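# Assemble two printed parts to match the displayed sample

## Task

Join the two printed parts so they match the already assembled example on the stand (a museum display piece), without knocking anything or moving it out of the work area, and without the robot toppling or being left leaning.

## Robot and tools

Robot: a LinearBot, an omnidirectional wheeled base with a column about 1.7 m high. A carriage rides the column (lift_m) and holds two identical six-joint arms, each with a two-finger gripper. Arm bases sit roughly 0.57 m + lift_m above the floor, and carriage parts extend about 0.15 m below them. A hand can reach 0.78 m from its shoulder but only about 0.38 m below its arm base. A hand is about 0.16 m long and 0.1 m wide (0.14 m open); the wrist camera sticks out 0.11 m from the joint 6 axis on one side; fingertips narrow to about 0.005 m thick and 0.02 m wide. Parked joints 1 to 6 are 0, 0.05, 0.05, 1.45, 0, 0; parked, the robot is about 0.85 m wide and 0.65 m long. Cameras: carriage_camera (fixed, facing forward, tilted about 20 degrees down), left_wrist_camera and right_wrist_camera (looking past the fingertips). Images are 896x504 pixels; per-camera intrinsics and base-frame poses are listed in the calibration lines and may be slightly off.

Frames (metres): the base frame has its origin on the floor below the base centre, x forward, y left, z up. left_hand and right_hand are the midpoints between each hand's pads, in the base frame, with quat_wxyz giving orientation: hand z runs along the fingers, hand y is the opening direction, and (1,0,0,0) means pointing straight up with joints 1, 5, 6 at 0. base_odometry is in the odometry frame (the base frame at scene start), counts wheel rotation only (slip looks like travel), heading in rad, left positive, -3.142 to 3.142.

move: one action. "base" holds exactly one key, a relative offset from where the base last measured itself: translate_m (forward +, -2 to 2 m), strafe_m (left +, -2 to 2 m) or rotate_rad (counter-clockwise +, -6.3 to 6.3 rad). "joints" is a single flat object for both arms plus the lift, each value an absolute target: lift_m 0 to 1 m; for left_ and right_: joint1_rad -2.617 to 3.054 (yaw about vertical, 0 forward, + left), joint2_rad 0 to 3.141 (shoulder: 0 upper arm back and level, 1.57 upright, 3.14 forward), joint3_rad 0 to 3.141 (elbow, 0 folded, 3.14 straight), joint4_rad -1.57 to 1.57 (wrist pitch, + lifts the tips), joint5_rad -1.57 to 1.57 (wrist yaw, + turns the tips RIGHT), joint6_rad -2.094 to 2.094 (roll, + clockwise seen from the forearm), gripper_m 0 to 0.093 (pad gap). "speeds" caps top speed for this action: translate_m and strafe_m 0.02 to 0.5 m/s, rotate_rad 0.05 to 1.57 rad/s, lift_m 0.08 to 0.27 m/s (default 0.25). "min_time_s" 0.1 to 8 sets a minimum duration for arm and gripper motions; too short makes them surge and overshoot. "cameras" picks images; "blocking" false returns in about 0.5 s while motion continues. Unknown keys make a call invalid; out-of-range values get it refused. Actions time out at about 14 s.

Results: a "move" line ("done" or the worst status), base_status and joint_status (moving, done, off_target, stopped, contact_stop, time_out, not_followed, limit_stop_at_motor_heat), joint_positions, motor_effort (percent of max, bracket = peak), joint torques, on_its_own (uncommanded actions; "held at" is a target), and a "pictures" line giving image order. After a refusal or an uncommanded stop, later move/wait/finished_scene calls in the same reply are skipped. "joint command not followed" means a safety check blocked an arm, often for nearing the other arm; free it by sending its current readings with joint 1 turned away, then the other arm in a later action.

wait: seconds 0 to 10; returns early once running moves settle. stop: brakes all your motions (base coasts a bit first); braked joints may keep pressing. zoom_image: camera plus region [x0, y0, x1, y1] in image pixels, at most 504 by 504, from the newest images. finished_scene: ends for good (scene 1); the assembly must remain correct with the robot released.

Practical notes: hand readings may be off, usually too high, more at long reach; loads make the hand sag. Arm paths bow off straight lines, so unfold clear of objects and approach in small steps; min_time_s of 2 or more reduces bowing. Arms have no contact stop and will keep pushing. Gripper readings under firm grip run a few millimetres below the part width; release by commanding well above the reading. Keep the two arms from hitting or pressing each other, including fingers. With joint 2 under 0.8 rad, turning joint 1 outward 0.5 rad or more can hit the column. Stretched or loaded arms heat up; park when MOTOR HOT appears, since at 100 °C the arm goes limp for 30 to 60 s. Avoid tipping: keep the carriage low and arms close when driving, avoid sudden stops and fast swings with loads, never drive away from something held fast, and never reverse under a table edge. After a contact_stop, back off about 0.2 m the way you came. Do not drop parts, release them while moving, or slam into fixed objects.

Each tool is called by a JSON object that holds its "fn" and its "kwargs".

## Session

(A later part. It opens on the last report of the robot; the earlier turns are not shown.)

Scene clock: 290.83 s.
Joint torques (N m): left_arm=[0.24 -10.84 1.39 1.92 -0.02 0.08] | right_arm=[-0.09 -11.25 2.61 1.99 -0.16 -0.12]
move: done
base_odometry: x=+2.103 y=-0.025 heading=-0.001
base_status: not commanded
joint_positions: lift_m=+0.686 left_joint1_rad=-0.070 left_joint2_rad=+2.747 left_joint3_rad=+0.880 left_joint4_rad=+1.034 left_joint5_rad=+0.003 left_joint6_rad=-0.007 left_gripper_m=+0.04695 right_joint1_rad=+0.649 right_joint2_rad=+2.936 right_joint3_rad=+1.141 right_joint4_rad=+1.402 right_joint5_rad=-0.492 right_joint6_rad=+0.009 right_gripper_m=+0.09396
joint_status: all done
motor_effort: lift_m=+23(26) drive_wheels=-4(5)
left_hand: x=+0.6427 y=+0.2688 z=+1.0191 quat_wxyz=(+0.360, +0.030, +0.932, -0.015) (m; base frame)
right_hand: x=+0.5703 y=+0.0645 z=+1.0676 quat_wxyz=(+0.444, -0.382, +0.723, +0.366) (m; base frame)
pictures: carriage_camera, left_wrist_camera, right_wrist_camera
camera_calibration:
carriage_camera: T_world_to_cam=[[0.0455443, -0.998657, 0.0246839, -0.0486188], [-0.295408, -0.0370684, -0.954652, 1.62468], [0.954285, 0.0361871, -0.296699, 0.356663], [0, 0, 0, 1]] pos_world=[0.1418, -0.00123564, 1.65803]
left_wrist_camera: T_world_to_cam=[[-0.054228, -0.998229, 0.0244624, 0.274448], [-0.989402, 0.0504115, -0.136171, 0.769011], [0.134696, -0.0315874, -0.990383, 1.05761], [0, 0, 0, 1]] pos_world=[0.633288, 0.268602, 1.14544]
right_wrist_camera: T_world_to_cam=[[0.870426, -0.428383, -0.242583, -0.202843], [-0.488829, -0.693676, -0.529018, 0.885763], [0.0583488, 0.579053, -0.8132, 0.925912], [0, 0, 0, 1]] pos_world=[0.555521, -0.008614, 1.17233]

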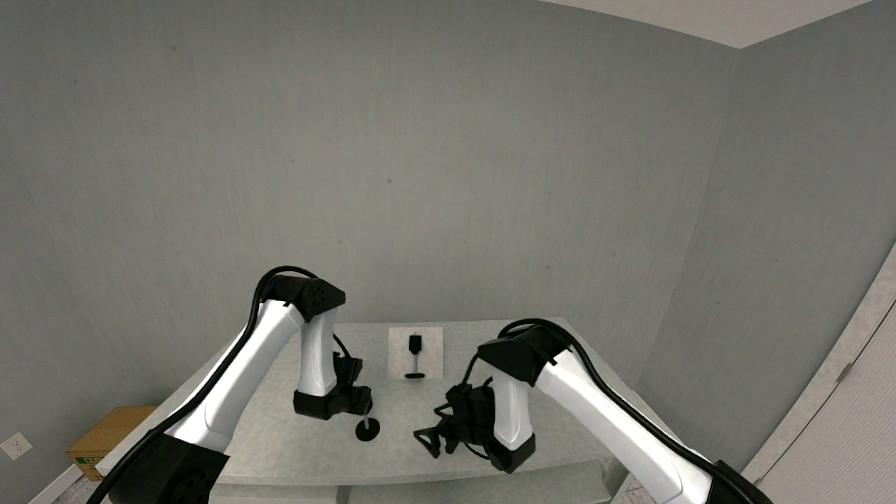

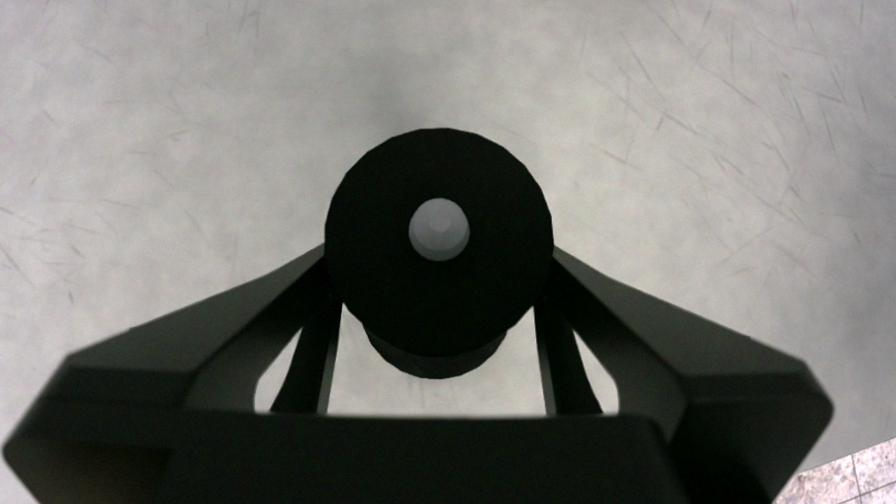

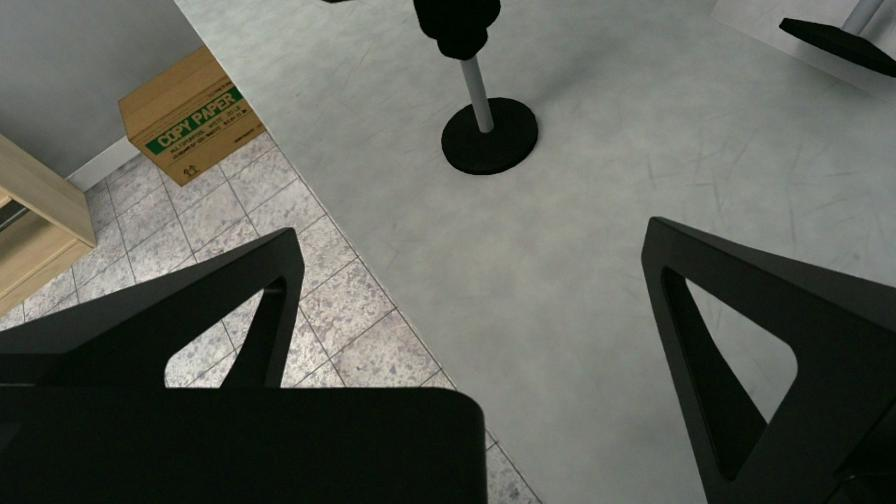

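{"fn": "move", "kwargs": {"base": {"translate_m": -0.003}}}

{"fn": "move", "kwargs": {"joints": {"lift_m": 0.679}, "speeds": {"lift_m": 0.08}, "cameras": ["carriage_camera","left_wrist_camera","right_wrist_camera"]}}

{"fn": "zoom_image", "kwargs": {"camera": "right_wrist_camera", "region": [390, 0, 590, 200]}}

{"fn": "zoom_image", "kwargs": {"camera": "carriage_camera", "region": [330, 370, 410, 450]}}

Scene clock: 299.43 s.
Joint torques (N m): left_arm=[0.13 -10.81 1.16 1.98 -0.02 0.08] | right_arm=[0.02 -11.25 2.69 1.98 -0.15 -0.12]
move: done
base_odometry: x=+2.100 y=-0.025 heading=-0.001
base_status: done
joint_positions: lift_m=+0.686 left_joint1_rad=-0.070 left_joint2_rad=+2.747 left_joint3_rad=+0.880 left_joint4_rad=+1.034 left_joint5_rad=+0.003 left_joint6_rad=-0.007 left_gripper_m=+0.04695 right_joint1_rad=+0.650 right_joint2_rad=+2.936 right_joint3_rad=+1.141 right_joint4_rad=+1.402 right_joint5_rad=-0.493 right_joint6_rad=+0.009 right_gripper_m=+0.09396
joint_status: not commanded
motor_effort: lift_m=+23(25) drive_wheels=-3(9)
left_hand: x=+0.6427 y=+0.2688 z=+1.0191 quat_wxyz=(+0.360, +0.030, +0.932, -0.015) (m; base frame)
right_hand: x=+0.5697 y=+0.0650 z=+1.0676 quat_wxyz=(+0.444, -0.383, +0.723, +0.366) (m; base frame)
pictures: none

Scene clock: 300.03 s.
Joint torques (N m): left_arm=[0.28 -10.84 1.4 1.94 -0.01 0.07] | right_arm=[-0.08 -11.32 2.54 1.99 -0.16 -0.11]
move: done
base_odometry: x=+2.100 y=-0.025 heading=-0.001
base_status: not commanded
joint_positions: lift_m=+0.679 left_joint1_rad=-0.070 left_joint2_rad=+2.747 left_joint3_rad=+0.880 left_joint4_rad=+1.033 left_joint5_rad=+0.003 left_joint6_rad=-0.007 left_gripper_m=+0.04695 right_joint1_rad=+0.650 right_joint2_rad=+2.937 right_joint3_rad=+1.141 right_joint4_rad=+1.401 right_joint5_rad=-0.493 right_joint6_rad=+0.009 right_gripper_m=+0.09396
joint_status: all done
motor_effort: lift_m=+24(24) drive_wheels=-2(3)
left_hand: x=+0.6425 y=+0.2688 z=+1.0120 quat_wxyz=(+0.359, +0.030, +0.933, -0.015) (m; base frame)
right_hand: x=+0.5694 y=+0.0648 z=+1.0601 quat_wxyz=(+0.443, -0.383, +0.723, +0.366) (m; base frame)
pictures: carriage_camera, left_wrist_camera, right_wrist_camera
camera_calibration:
carriage_camera: T_world_to_cam=[[0.0455443, -0.998657, 0.0246839, -0.048446], [-0.295408, -0.0370684, -0.954652, 1.618], [0.954285, 0.0361871, -0.296699, 0.354586], [0, 0, 0, 1]] pos_world=[0.1418, -0.00123564, 1.65103]
left_wrist_camera: T_world_to_cam=[[-0.0541899, -0.998232, 0.0244223, 0.274641], [-0.989554, 0.0504145, -0.13506, 0.766764], [0.13359, -0.0314861, -0.990536, 1.05134], [0, 0, 0, 1]] pos_world=[0.633189, 0.268602, 1.13824]
right_wrist_camera: T_world_to_cam=[[0.870945, -0.426691, -0.2437, -0.202908], [-0.488219, -0.695255, -0.527506, 0.879743], [0.0556486, 0.578408, -0.813848, 0.921816], [0, 0, 0, 1]] pos_world=[0.554932, -0.00811921, 1.16484]

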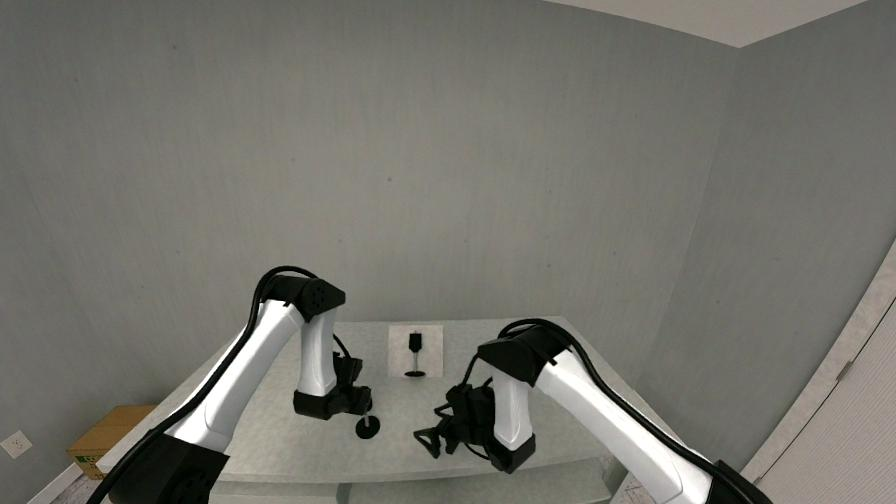

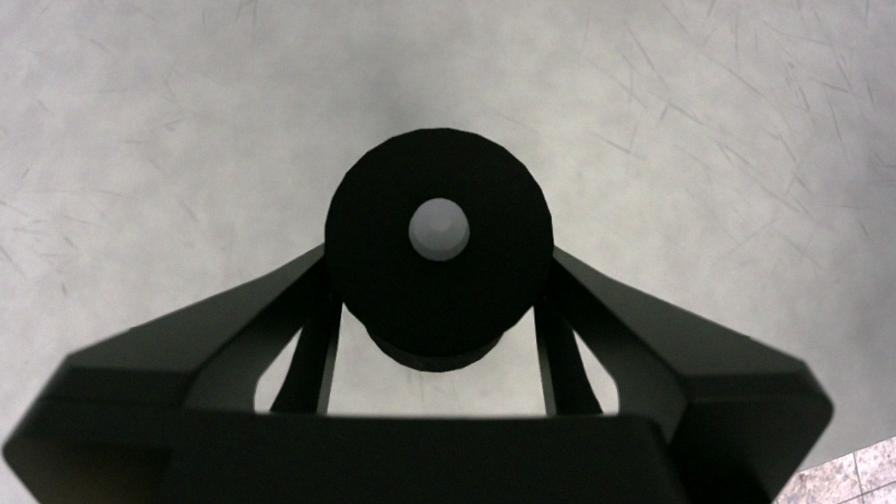

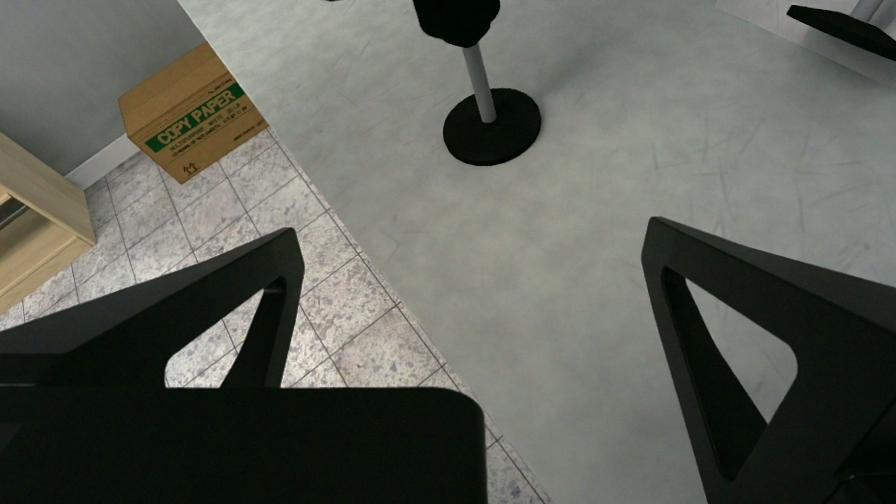

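Scaled by 2.520 from the camera's 896x504 image, which has a finer 1280x720 frame.

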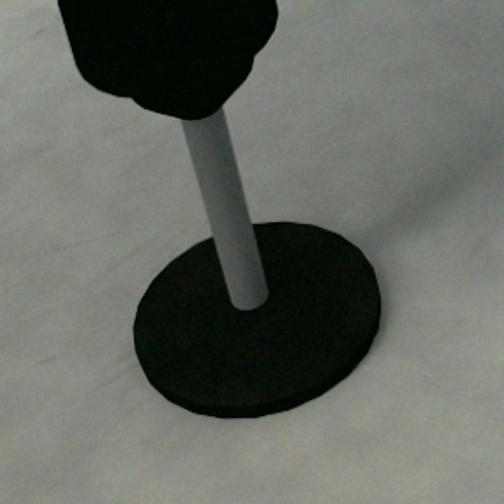

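Scaled by 6.300 from the camera's 896x504 image, which has a finer 1280x720 frame.

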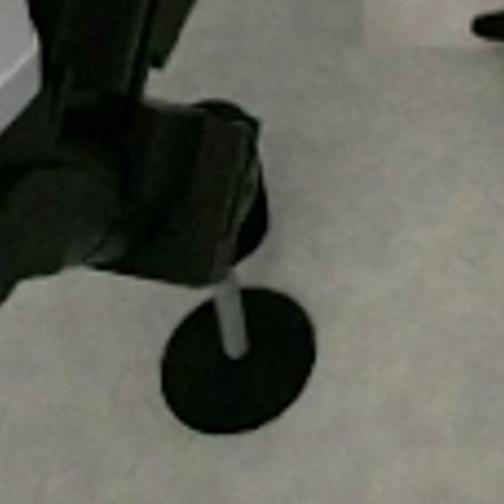

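{"fn": "move", "kwargs": {"joints": {"lift_m": 0.674}, "speeds": {"lift_m": 0.08}, "cameras": ["right_wrist_camera","left_wrist_camera"]}}

{"fn": "zoom_image", "kwargs": {"camera": "right_wrist_camera", "region": [390, 0, 590, 200]}}

{"fn": "zoom_image", "kwargs": {"camera": "left_wrist_camera", "region": [310, 110, 570, 420]}}

Scene clock: 312.27 s.
Joint torques (N m): left_arm=[0.21 -10.82 1.57 1.96 -0.01 0.07] | right_arm=[-0.1 -11.43 2.58 2.01 -0.15 -0.12]
move: done
base_odometry: x=+2.100 y=-0.025 heading=-0.001
base_status: not commanded
joint_positions: lift_m=+0.674 left_joint1_rad=-0.070 left_joint2_rad=+2.747 left_joint3_rad=+0.879 left_joint4_rad=+1.033 left_joint5_rad=+0.003 left_joint6_rad=-0.007 left_gripper_m=+0.04695 right_joint1_rad=+0.650 right_joint2_rad=+2.938 right_joint3_rad=+1.141 right_joint4_rad=+1.401 right_joint5_rad=-0.493 right_joint6_rad=+0.009 right_gripper_m=+0.09396
joint_status: all done
motor_effort: lift_m=+23(25) drive_wheels=-2(3)
left_hand: x=+0.6422 y=+0.2688 z=+1.0069 quat_wxyz=(+0.359, +0.030, +0.933, -0.015) (m; base frame)
right_hand: x=+0.5694 y=+0.0648 z=+1.0548 quat_wxyz=(+0.443, -0.383, +0.723, +0.366) (m; base frame)
pictures: left_wrist_camera, right_wrist_camera
camera_calibration:
left_wrist_camera: T_world_to_cam=[[-0.0541778, -0.998232, 0.024446, 0.274717], [-0.989608, 0.0504118, -0.134668, 0.765482], [0.133197, -0.0314879, -0.990589, 1.04672], [0, 0, 0, 1]] pos_world=[0.63299, 0.268602, 1.13324]
right_wrist_camera: T_world_to_cam=[[0.870912, -0.426705, -0.243792, -0.204051], [-0.4883, -0.69539, -0.527253, 0.876751], [0.0554511, 0.578234, -0.813984, 0.917852], [0, 0, 0, 1]] pos_world=[0.554932, -0.00811917, 1.15964]

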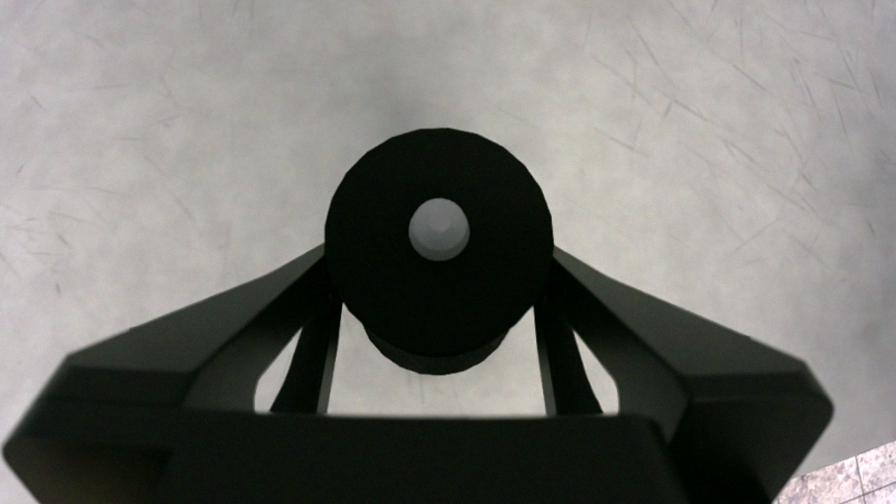

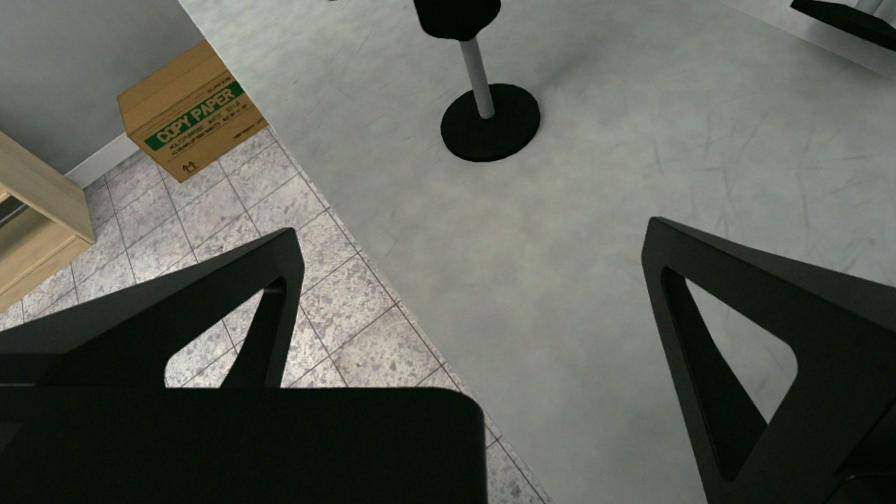

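Scaled by 2.520 from the camera's 896x504 image, which has a finer 1280x720 frame.

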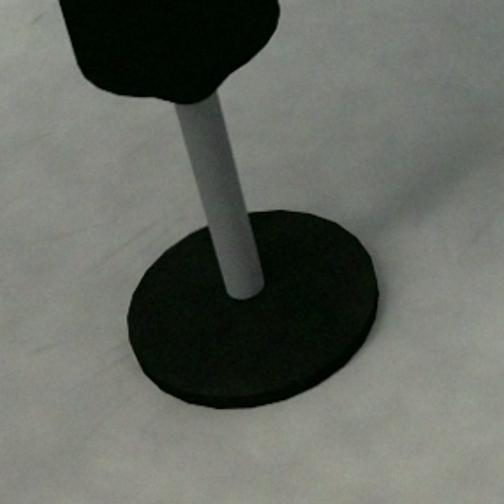

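Scaled by 1.626 from the camera's 896x504 image, which has a finer 1280x720 frame.

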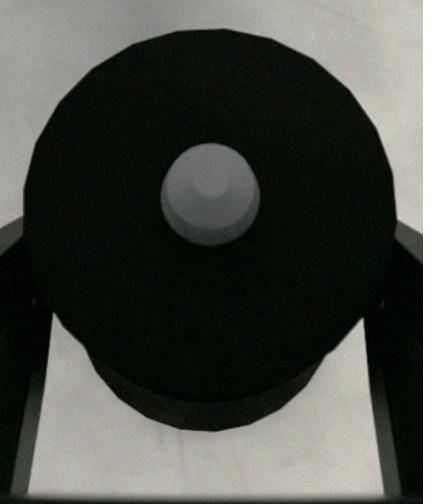

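{"fn": "move", "kwargs": {"cameras": ["carriage_camera"]}}

{"fn": "zoom_image", "kwargs": {"camera": "carriage_camera", "region": [385, 320, 445, 385]}}

{"fn": "zoom_image", "kwargs": {"camera": "carriage_camera", "region": [330, 370, 410, 450]}}

Scene clock: 321.87 s.
Joint torques (N m): left_arm=[0.24 -10.82 1.42 1.94 -0.01 0.08] | right_arm=[-0.09 -11.41 2.59 1.99 -0.15 -0.11]
base_odometry: x=+2.100 y=-0.025 heading=-0.001
base_status: not commanded
joint_positions: lift_m=+0.674 left_joint1_rad=-0.070 left_joint2_rad=+2.747 left_joint3_rad=+0.879 left_joint4_rad=+1.033 left_joint5_rad=+0.003 left_joint6_rad=-0.007 left_gripper_m=+0.04695 right_joint1_rad=+0.650 right_joint2_rad=+2.938 right_joint3_rad=+1.141 right_joint4_rad=+1.401 right_joint5_rad=-0.493 right_joint6_rad=+0.009 right_gripper_m=+0.09396
joint_status: all done
motor_effort: lift_m=+23(25) drive_wheels=-2(3)
left_hand: x=+0.6422 y=+0.2688 z=+1.0069 quat_wxyz=(+0.359, +0.030, +0.933, -0.015) (m; base frame)
right_hand: x=+0.5694 y=+0.0648 z=+1.0548 quat_wxyz=(+0.443, -0.383, +0.723, +0.366) (m; base frame)
pictures: carriage_camera
camera_calibration:
carriage_camera: T_world_to_cam=[[0.0455443, -0.998657, 0.0246839, -0.048325], [-0.295408, -0.0370684, -0.954652, 1.61332], [0.954285, 0.0361871, -0.296699, 0.353132], [0, 0, 0, 1]] pos_world=[0.1418, -0.00123564, 1.64613]

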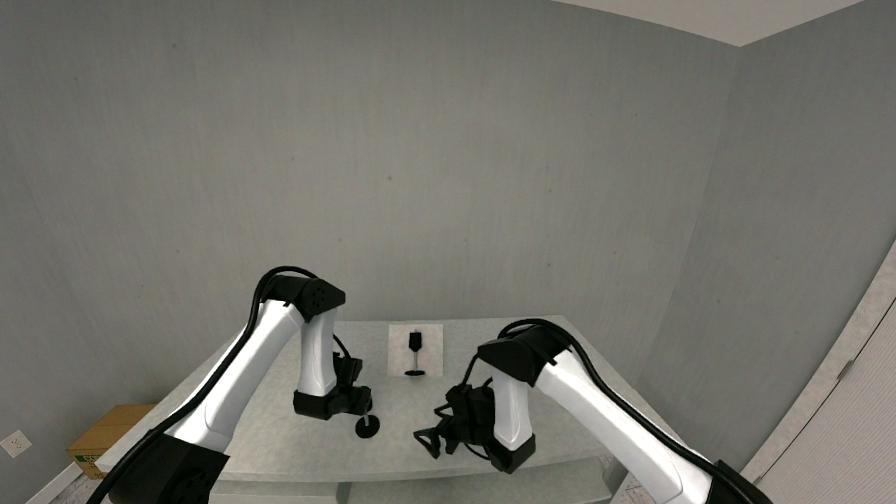

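Scaled by 7.754 from the camera's 896x504 image, which has a finer 1280x720 frame.

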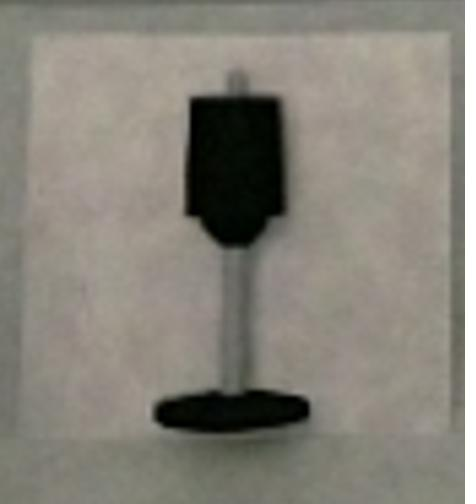

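Scaled by 6.300 from the camera's 896x504 image, which has a finer 1280x720 frame.

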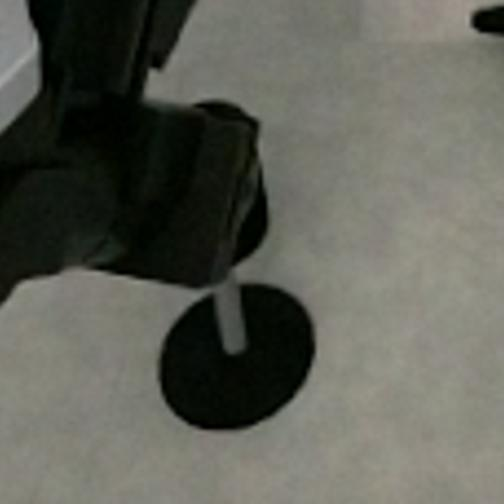

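{"fn": "move", "kwargs": {"joints": {"lift_m": 0.67}, "speeds": {"lift_m": 0.08}}}

{"fn": "move", "kwargs": {"joints": {"lift_m": 0.666}, "speeds": {"lift_m": 0.08}, "cameras": ["right_wrist_camera","left_wrist_camera"]}}

{"fn": "zoom_image", "kwargs": {"camera": "right_wrist_camera", "region": [390, 0, 590, 200]}}

Scene clock: 332.20 s.
Joint torques (N m): left_arm=[0.25 -10.86 1.35 1.8 -0.02 0.08] | right_arm=[-0.08 -11.36 2.43 2 -0.16 -0.11]
move: done
base_odometry: x=+2.100 y=-0.025 heading=-0.001
base_status: not commanded
joint_positions: lift_m=+0.670 left_joint1_rad=-0.070 left_joint2_rad=+2.747 left_joint3_rad=+0.878 left_joint4_rad=+1.047 left_joint5_rad=+0.003 left_joint6_rad=-0.007 left_gripper_m=+0.04695 right_joint1_rad=+0.650 right_joint2_rad=+2.938 right_joint3_rad=+1.142 right_joint4_rad=+1.401 right_joint5_rad=-0.493 right_joint6_rad=+0.009 right_gripper_m=+0.09396
joint_status: all done
motor_effort: lift_m=+23(24) drive_wheels=-1(3)
left_hand: x=+0.6444 y=+0.2687 z=+1.0053 quat_wxyz=(+0.365, +0.030, +0.930, -0.015) (m; base frame)
right_hand: x=+0.5694 y=+0.0648 z=+1.0509 quat_wxyz=(+0.443, -0.383, +0.723, +0.366) (m; base frame)
pictures: none

Scene clock: 332.63 s.
Joint torques (N m): left_arm=[0.2 -10.92 1.52 1.65 -0.07 0.08] | right_arm=[-0.09 -11.62 2.48 1.95 -0.15 -0.11]
move: done
base_odometry: x=+2.100 y=-0.025 heading=-0.001
base_status: not commanded
joint_positions: lift_m=+0.666 left_joint1_rad=-0.070 left_joint2_rad=+2.747 left_joint3_rad=+0.878 left_joint4_rad=+1.068 left_joint5_rad=+0.003 left_joint6_rad=-0.007 left_gripper_m=+0.04695 right_joint1_rad=+0.650 right_joint2_rad=+2.939 right_joint3_rad=+1.142 right_joint4_rad=+1.401 right_joint5_rad=-0.493 right_joint6_rad=+0.009 right_gripper_m=+0.09396
joint_status: all done
motor_effort: lift_m=+21(22) drive_wheels=+0(3)
left_hand: x=+0.6481 y=+0.2684 z=+1.0048 quat_wxyz=(+0.375, +0.030, +0.926, -0.016) (m; base frame)
right_hand: x=+0.5692 y=+0.0647 z=+1.0466 quat_wxyz=(+0.443, -0.383, +0.723, +0.366) (m; base frame)
pictures: left_wrist_camera, right_wrist_camera
camera_calibration:
left_wrist_camera: T_world_to_cam=[[-0.0551012, -0.998167, 0.0250103, 0.274701], [-0.984477, 0.0501311, -0.1682, 0.801523], [0.166638, -0.0338901, -0.985436, 1.01766], [0, 0, 0, 1]] pos_world=[0.634637, 0.268505, 1.13078]
right_wrist_camera: T_world_to_cam=[[0.870954, -0.426703, -0.243647, -0.206196], [-0.488238, -0.695673, -0.526938, 0.87191], [0.0553475, 0.577896, -0.814232, 0.911582], [0, 0, 0, 1]] pos_world=[0.554833, -0.00821918, 1.15144]

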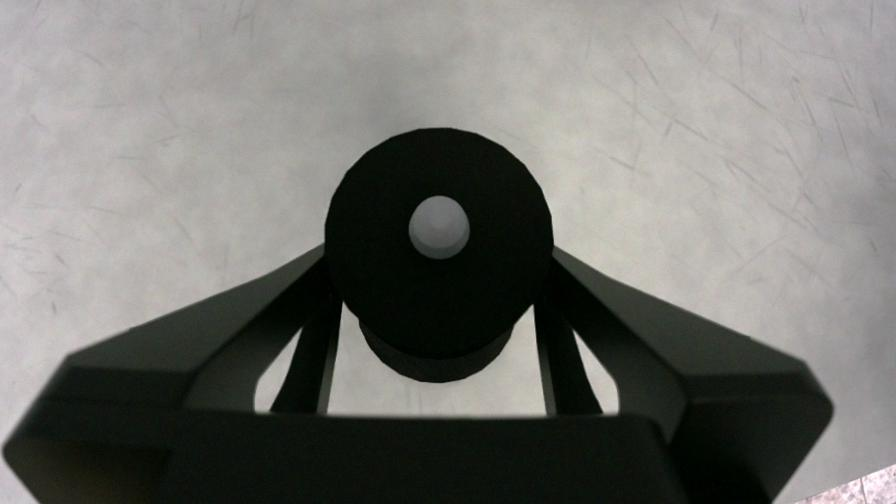

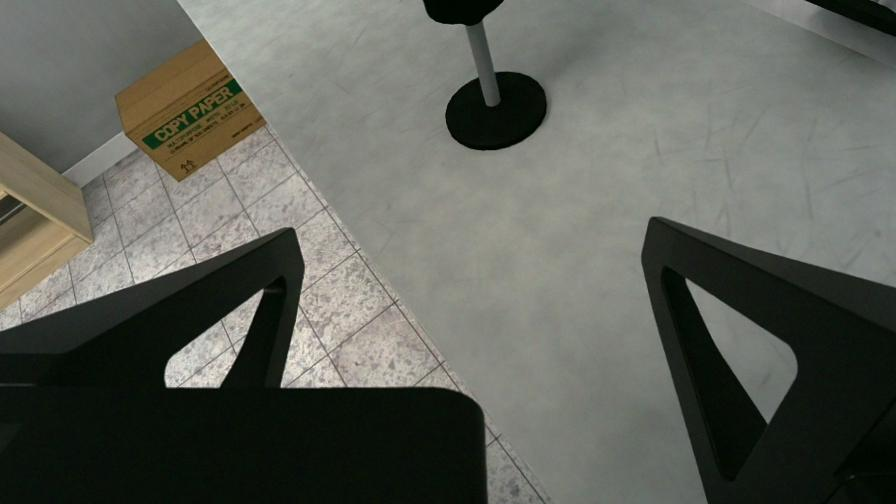

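Scaled by 2.520 from the camera's 896x504 image, which has a finer 1280x720 frame.

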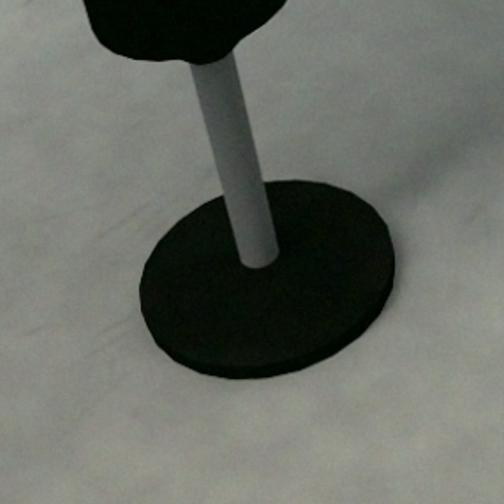

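{"fn": "move", "kwargs": {"joints": {"lift_m": 0.672}, "speeds": {"lift_m": 0.08}, "cameras": ["all"]}}

{"fn": "zoom_image", "kwargs": {"camera": "right_wrist_camera", "region": [390, 0, 590, 200]}}

{"fn": "zoom_image", "kwargs": {"camera": "carriage_camera", "region": [330, 370, 410, 450]}}

Scene clock: 340.63 s.
Joint torques (N m): left_arm=[0.21 -10.81 1.51 1.71 -0.02 0.07] | right_arm=[-0.02 -11.51 2.44 1.95 -0.15 -0.12]
move: done
base_odometry: x=+2.100 y=-0.025 heading=-0.001
base_status: not commanded
joint_positions: lift_m=+0.672 left_joint1_rad=-0.070 left_joint2_rad=+2.747 left_joint3_rad=+0.878 left_joint4_rad=+1.052 left_joint5_rad=+0.003 left_joint6_rad=-0.007 left_gripper_m=+0.04695 right_joint1_rad=+0.650 right_joint2_rad=+2.939 right_joint3_rad=+1.143 right_joint4_rad=+1.405 right_joint5_rad=-0.493 right_joint6_rad=+0.009 right_gripper_m=+0.09396
joint_status: all done
motor_effort: lift_m=+31(35) drive_wheels=-1(3)
left_hand: x=+0.6453 y=+0.2686 z=+1.0074 quat_wxyz=(+0.368, +0.030, +0.929, -0.015) (m; base frame)
right_hand: x=+0.5698 y=+0.0651 z=+1.0529 quat_wxyz=(+0.445, -0.383, +0.722, +0.366) (m; base frame)
pictures: carriage_camera, left_wrist_camera, right_wrist_camera
camera_calibration:
carriage_camera: T_world_to_cam=[[0.0455443, -0.998657, 0.0246839, -0.0482608], [-0.295408, -0.0370684, -0.954652, 1.61084], [0.954285, 0.0361871, -0.296699, 0.352361], [0, 0, 0, 1]] pos_world=[0.1418, -0.00123564, 1.64353]
left_wrist_camera: T_world_to_cam=[[-0.0546276, -0.9982, 0.0247607, 0.274579], [-0.986976, 0.0502225, -0.152824, 0.785357], [0.151305, -0.0327867, -0.987943, 1.03279], [0, 0, 0, 1]] pos_world=[0.633861, 0.268504, 1.13356]
right_wrist_camera: T_world_to_cam=[[0.871907, -0.42599, -0.241477, -0.207817], [-0.486157, -0.694095, -0.530926, 0.87865], [0.0585613, 0.580314, -0.812284, 0.912369], [0, 0, 0, 1]] pos_world=[0.55493, -0.00812133, 1.15742]

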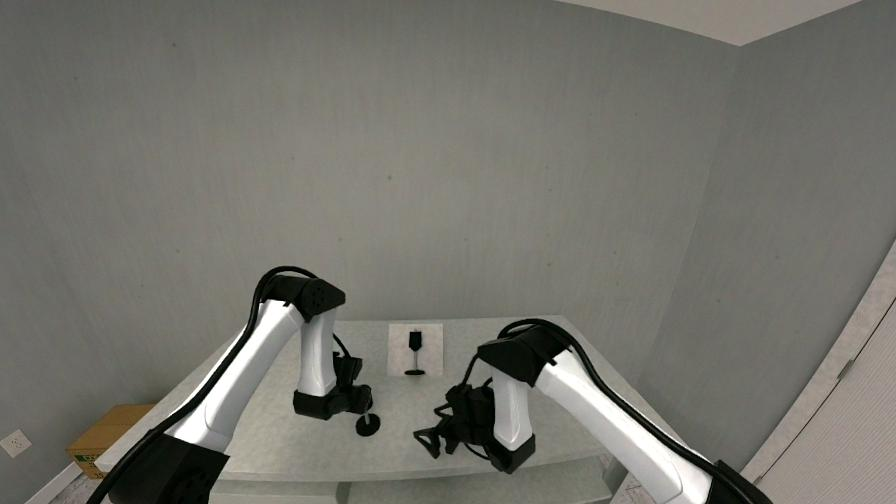

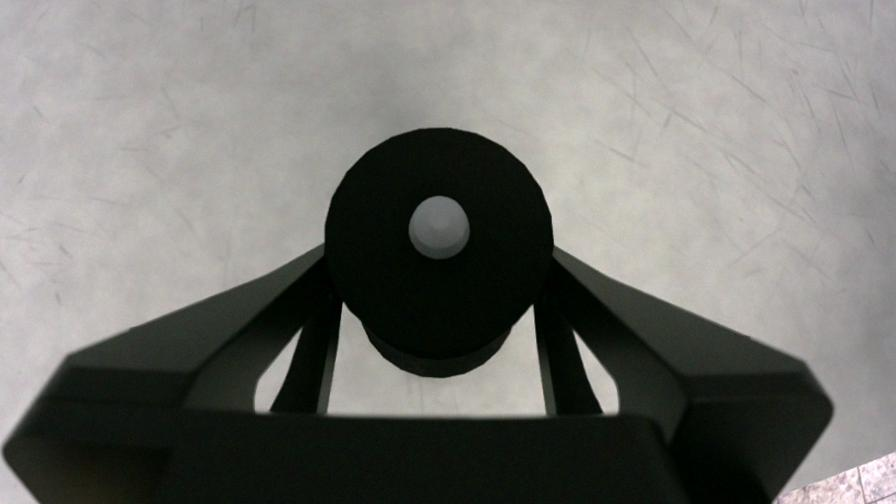

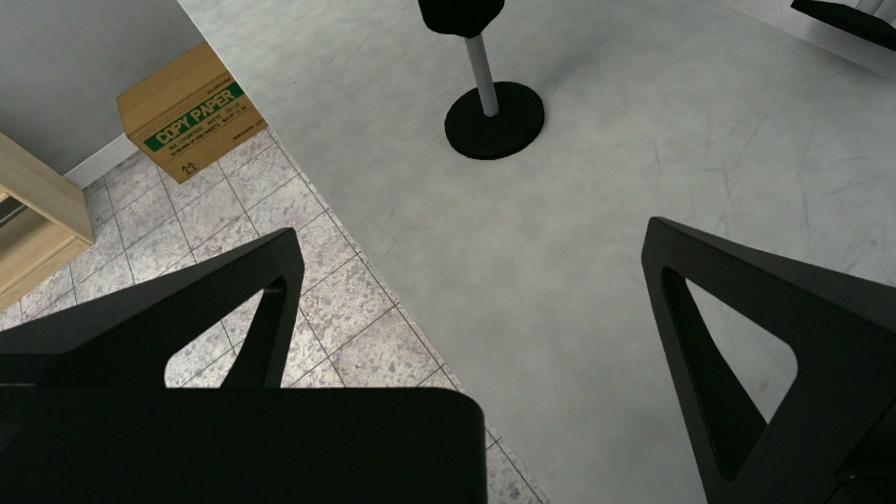

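Scaled by 2.520 from the camera's 896x504 image, which has a finer 1280x720 frame.

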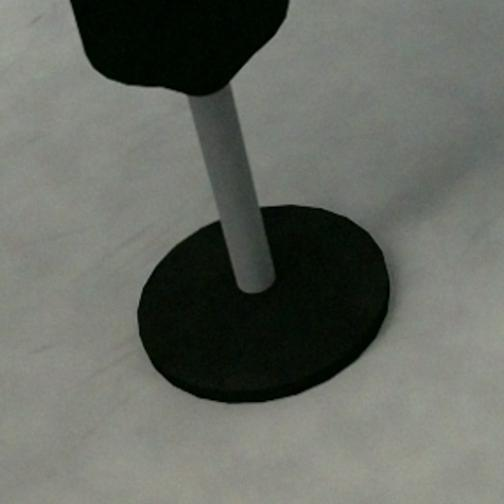

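Scaled by 6.300 from the camera's 896x504 image, which has a finer 1280x720 frame.

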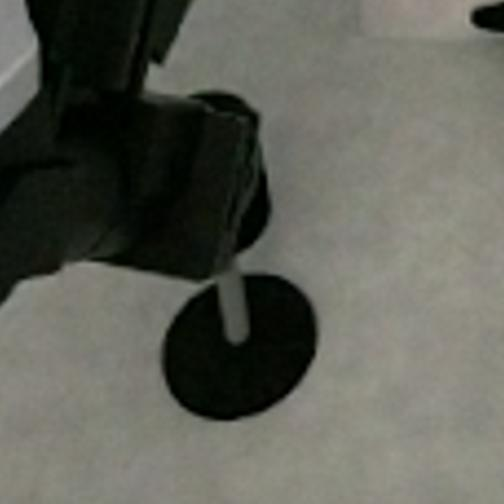

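{"fn": "move", "kwargs": {"joints": {"left_gripper_m": 0.054}, "min_time_s": 2, "cameras": ["all"]}}

{"fn": "zoom_image", "kwargs": {"camera": "right_wrist_camera", "region": [390, 0, 590, 200]}}

Scene clock: 347.63 s.
Joint torques (N m): left_arm=[0.16 -10.8 1.46 1.79 -0.01 0.08] | right_arm=[-0.08 -11.51 2.48 1.95 -0.15 -0.11]
move: done
base_odometry: x=+2.100 y=-0.025 heading=-0.001
base_status: not commanded
joint_positions: lift_m=+0.672 left_joint1_rad=-0.070 left_joint2_rad=+2.747 left_joint3_rad=+0.878 left_joint4_rad=+1.051 left_joint5_rad=+0.003 left_joint6_rad=-0.007 left_gripper_m=+0.05389 right_joint1_rad=+0.650 right_joint2_rad=+2.939 right_joint3_rad=+1.143 right_joint4_rad=+1.405 right_joint5_rad=-0.493 right_joint6_rad=+0.009 right_gripper_m=+0.09396
joint_status: all done
motor_effort: lift_m=+30(32) drive_wheels=-1(4)
left_hand: x=+0.6452 y=+0.2686 z=+1.0073 quat_wxyz=(+0.367, +0.030, +0.929, -0.015) (m; base frame)
right_hand: x=+0.5698 y=+0.0651 z=+1.0529 quat_wxyz=(+0.445, -0.383, +0.722, +0.366) (m; base frame)
pictures: carriage_camera, left_wrist_camera, right_wrist_camera
camera_calibration:
carriage_camera: T_world_to_cam=[[0.0455443, -0.998657, 0.0246839, -0.0482608], [-0.295408, -0.0370684, -0.954652, 1.61084], [0.954285, 0.0361871, -0.296699, 0.352361], [0, 0, 0, 1]] pos_world=[0.1418, -0.00123564, 1.64353]
left_wrist_camera: T_world_to_cam=[[-0.0546862, -0.998198, 0.024692, 0.274693], [-0.987095, 0.0503173, -0.152026, 0.784374], [0.150509, -0.032687, -0.988068, 1.03323], [0, 0, 0, 1]] pos_world=[0.633763, 0.268503, 1.13336]
right_wrist_camera: T_world_to_cam=[[0.871907, -0.42599, -0.241477, -0.207817], [-0.486157, -0.694095, -0.530926, 0.87865], [0.0585613, 0.580314, -0.812284, 0.912369], [0, 0, 0, 1]] pos_world=[0.55493, -0.00812133, 1.15742]

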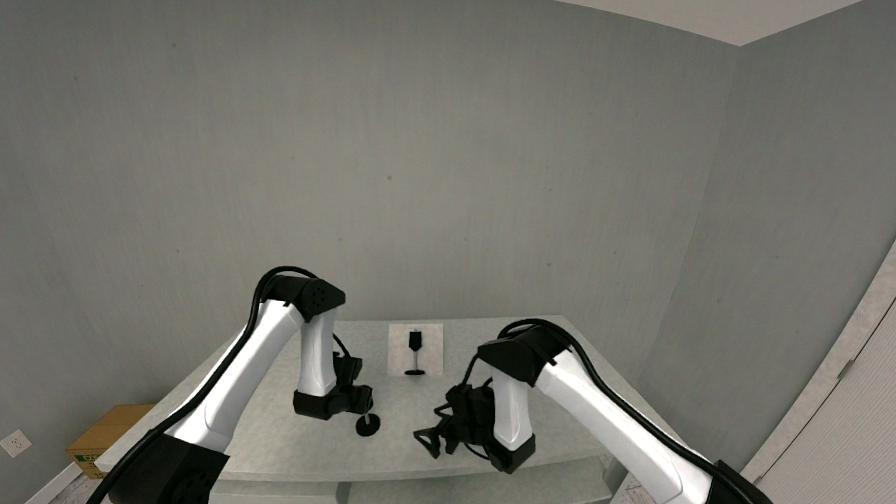

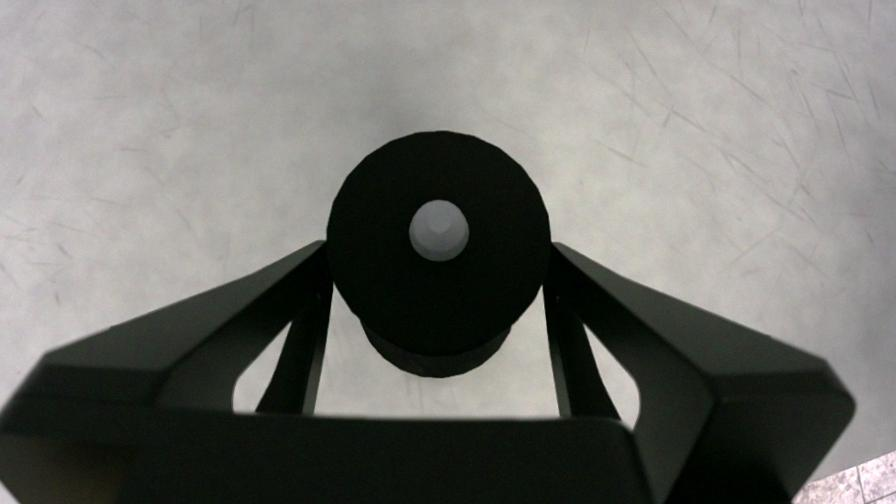

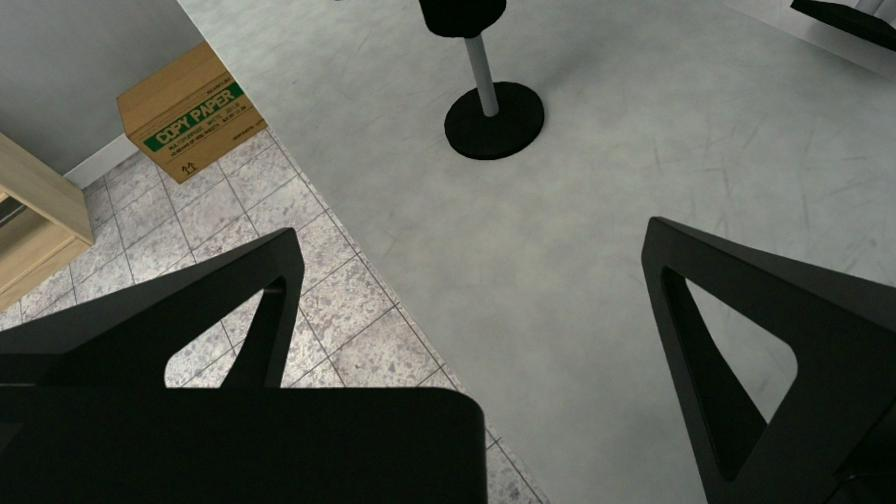

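Scaled by 2.520 from the camera's 896x504 image, which has a finer 1280x720 frame.

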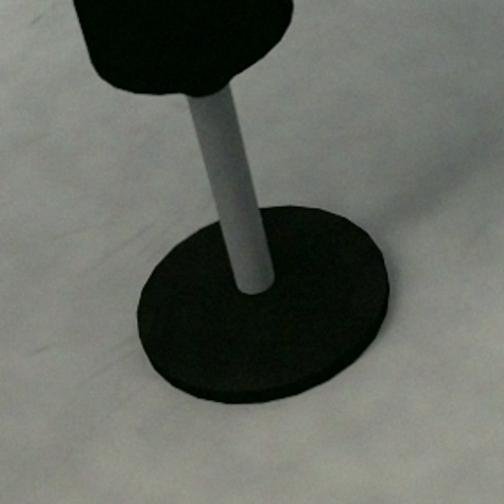

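{"fn": "move", "kwargs": {"joints": {"left_gripper_m": 0.066}, "min_time_s": 1.5, "cameras": ["left_wrist_camera","right_wrist_camera"]}}

{"fn": "zoom_image", "kwargs": {"camera": "left_wrist_camera", "region": [310, 110, 570, 420]}}

{"fn": "zoom_image", "kwargs": {"camera": "right_wrist_camera", "region": [390, 0, 590, 200]}}

Scene clock: 356.23 s.
Joint torques (N m): left_arm=[0.2 -10.84 1.46 1.79 -0.01 0.08] | right_arm=[-0.08 -11.51 2.48 1.95 -0.15 -0.11]
move: done
base_odometry: x=+2.100 y=-0.025 heading=-0.001
base_status: not commanded
joint_positions: lift_m=+0.672 left_joint1_rad=-0.070 left_joint2_rad=+2.747 left_joint3_rad=+0.878 left_joint4_rad=+1.051 left_joint5_rad=+0.003 left_joint6_rad=-0.007 left_gripper_m=+0.06586 right_joint1_rad=+0.650 right_joint2_rad=+2.939 right_joint3_rad=+1.143 right_joint4_rad=+1.405 right_joint5_rad=-0.493 right_joint6_rad=+0.009 right_gripper_m=+0.09396
joint_status: all done
motor_effort: lift_m=+32(33) drive_wheels=-1(4)
left_hand: x=+0.6452 y=+0.2686 z=+1.0073 quat_wxyz=(+0.367, +0.030, +0.929, -0.015) (m; base frame)
right_hand: x=+0.5698 y=+0.0651 z=+1.0529 quat_wxyz=(+0.445, -0.383, +0.722, +0.366) (m; base frame)
pictures: left_wrist_camera, right_wrist_camera
camera_calibration:
left_wrist_camera: T_world_to_cam=[[-0.0546862, -0.998198, 0.024692, 0.274693], [-0.987095, 0.0503173, -0.152026, 0.784374], [0.150509, -0.032687, -0.988068, 1.03323], [0, 0, 0, 1]] pos_world=[0.633763, 0.268503, 1.13336]
right_wrist_camera: T_world_to_cam=[[0.871907, -0.42599, -0.241477, -0.207817], [-0.486157, -0.694095, -0.530926, 0.87865], [0.0585613, 0.580314, -0.812284, 0.912369], [0, 0, 0, 1]] pos_world=[0.55493, -0.00812133, 1.15742]

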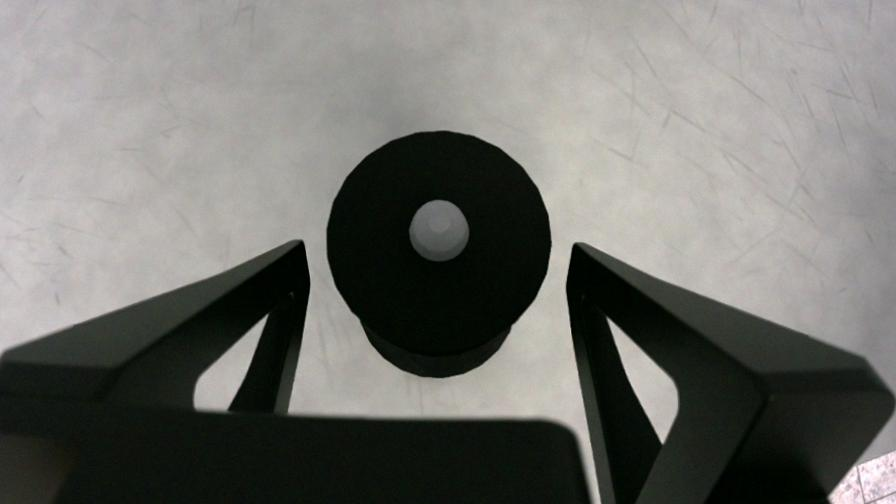

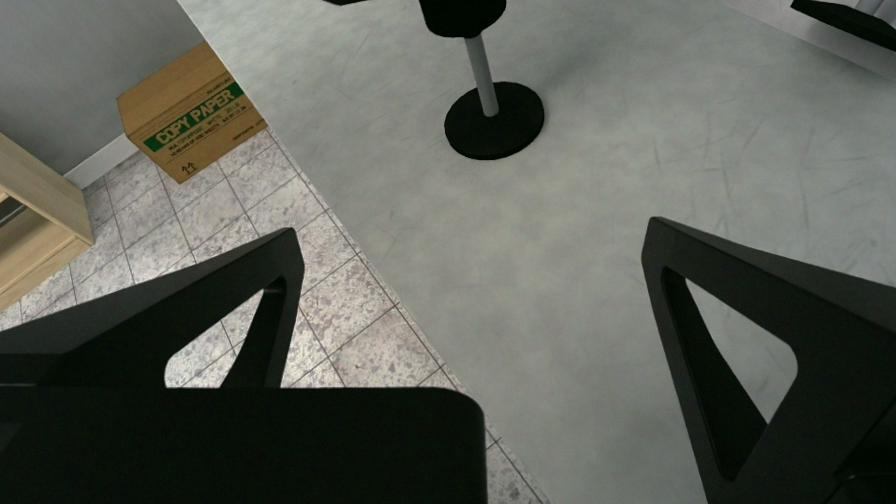

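Scaled by 1.626 from the camera's 896x504 image, which has a finer 1280x720 frame.

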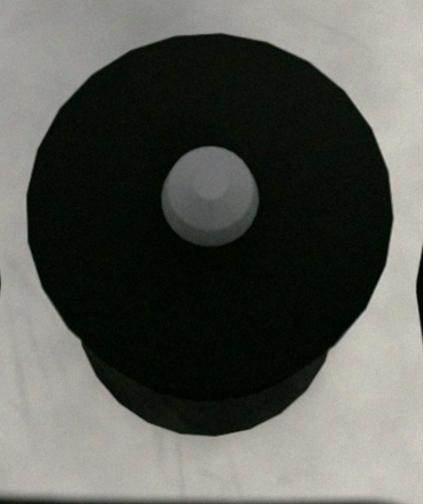

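Scaled by 2.520 from the camera's 896x504 image, which has a finer 1280x720 frame.

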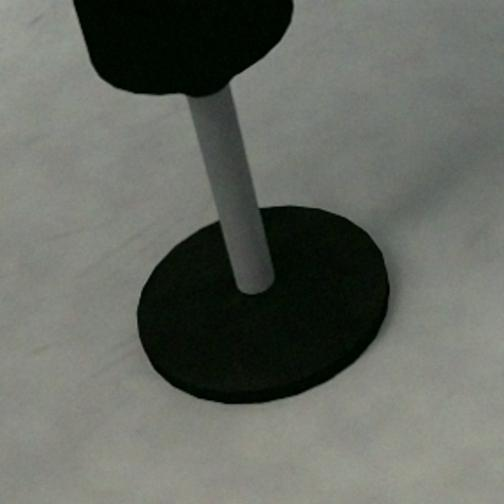

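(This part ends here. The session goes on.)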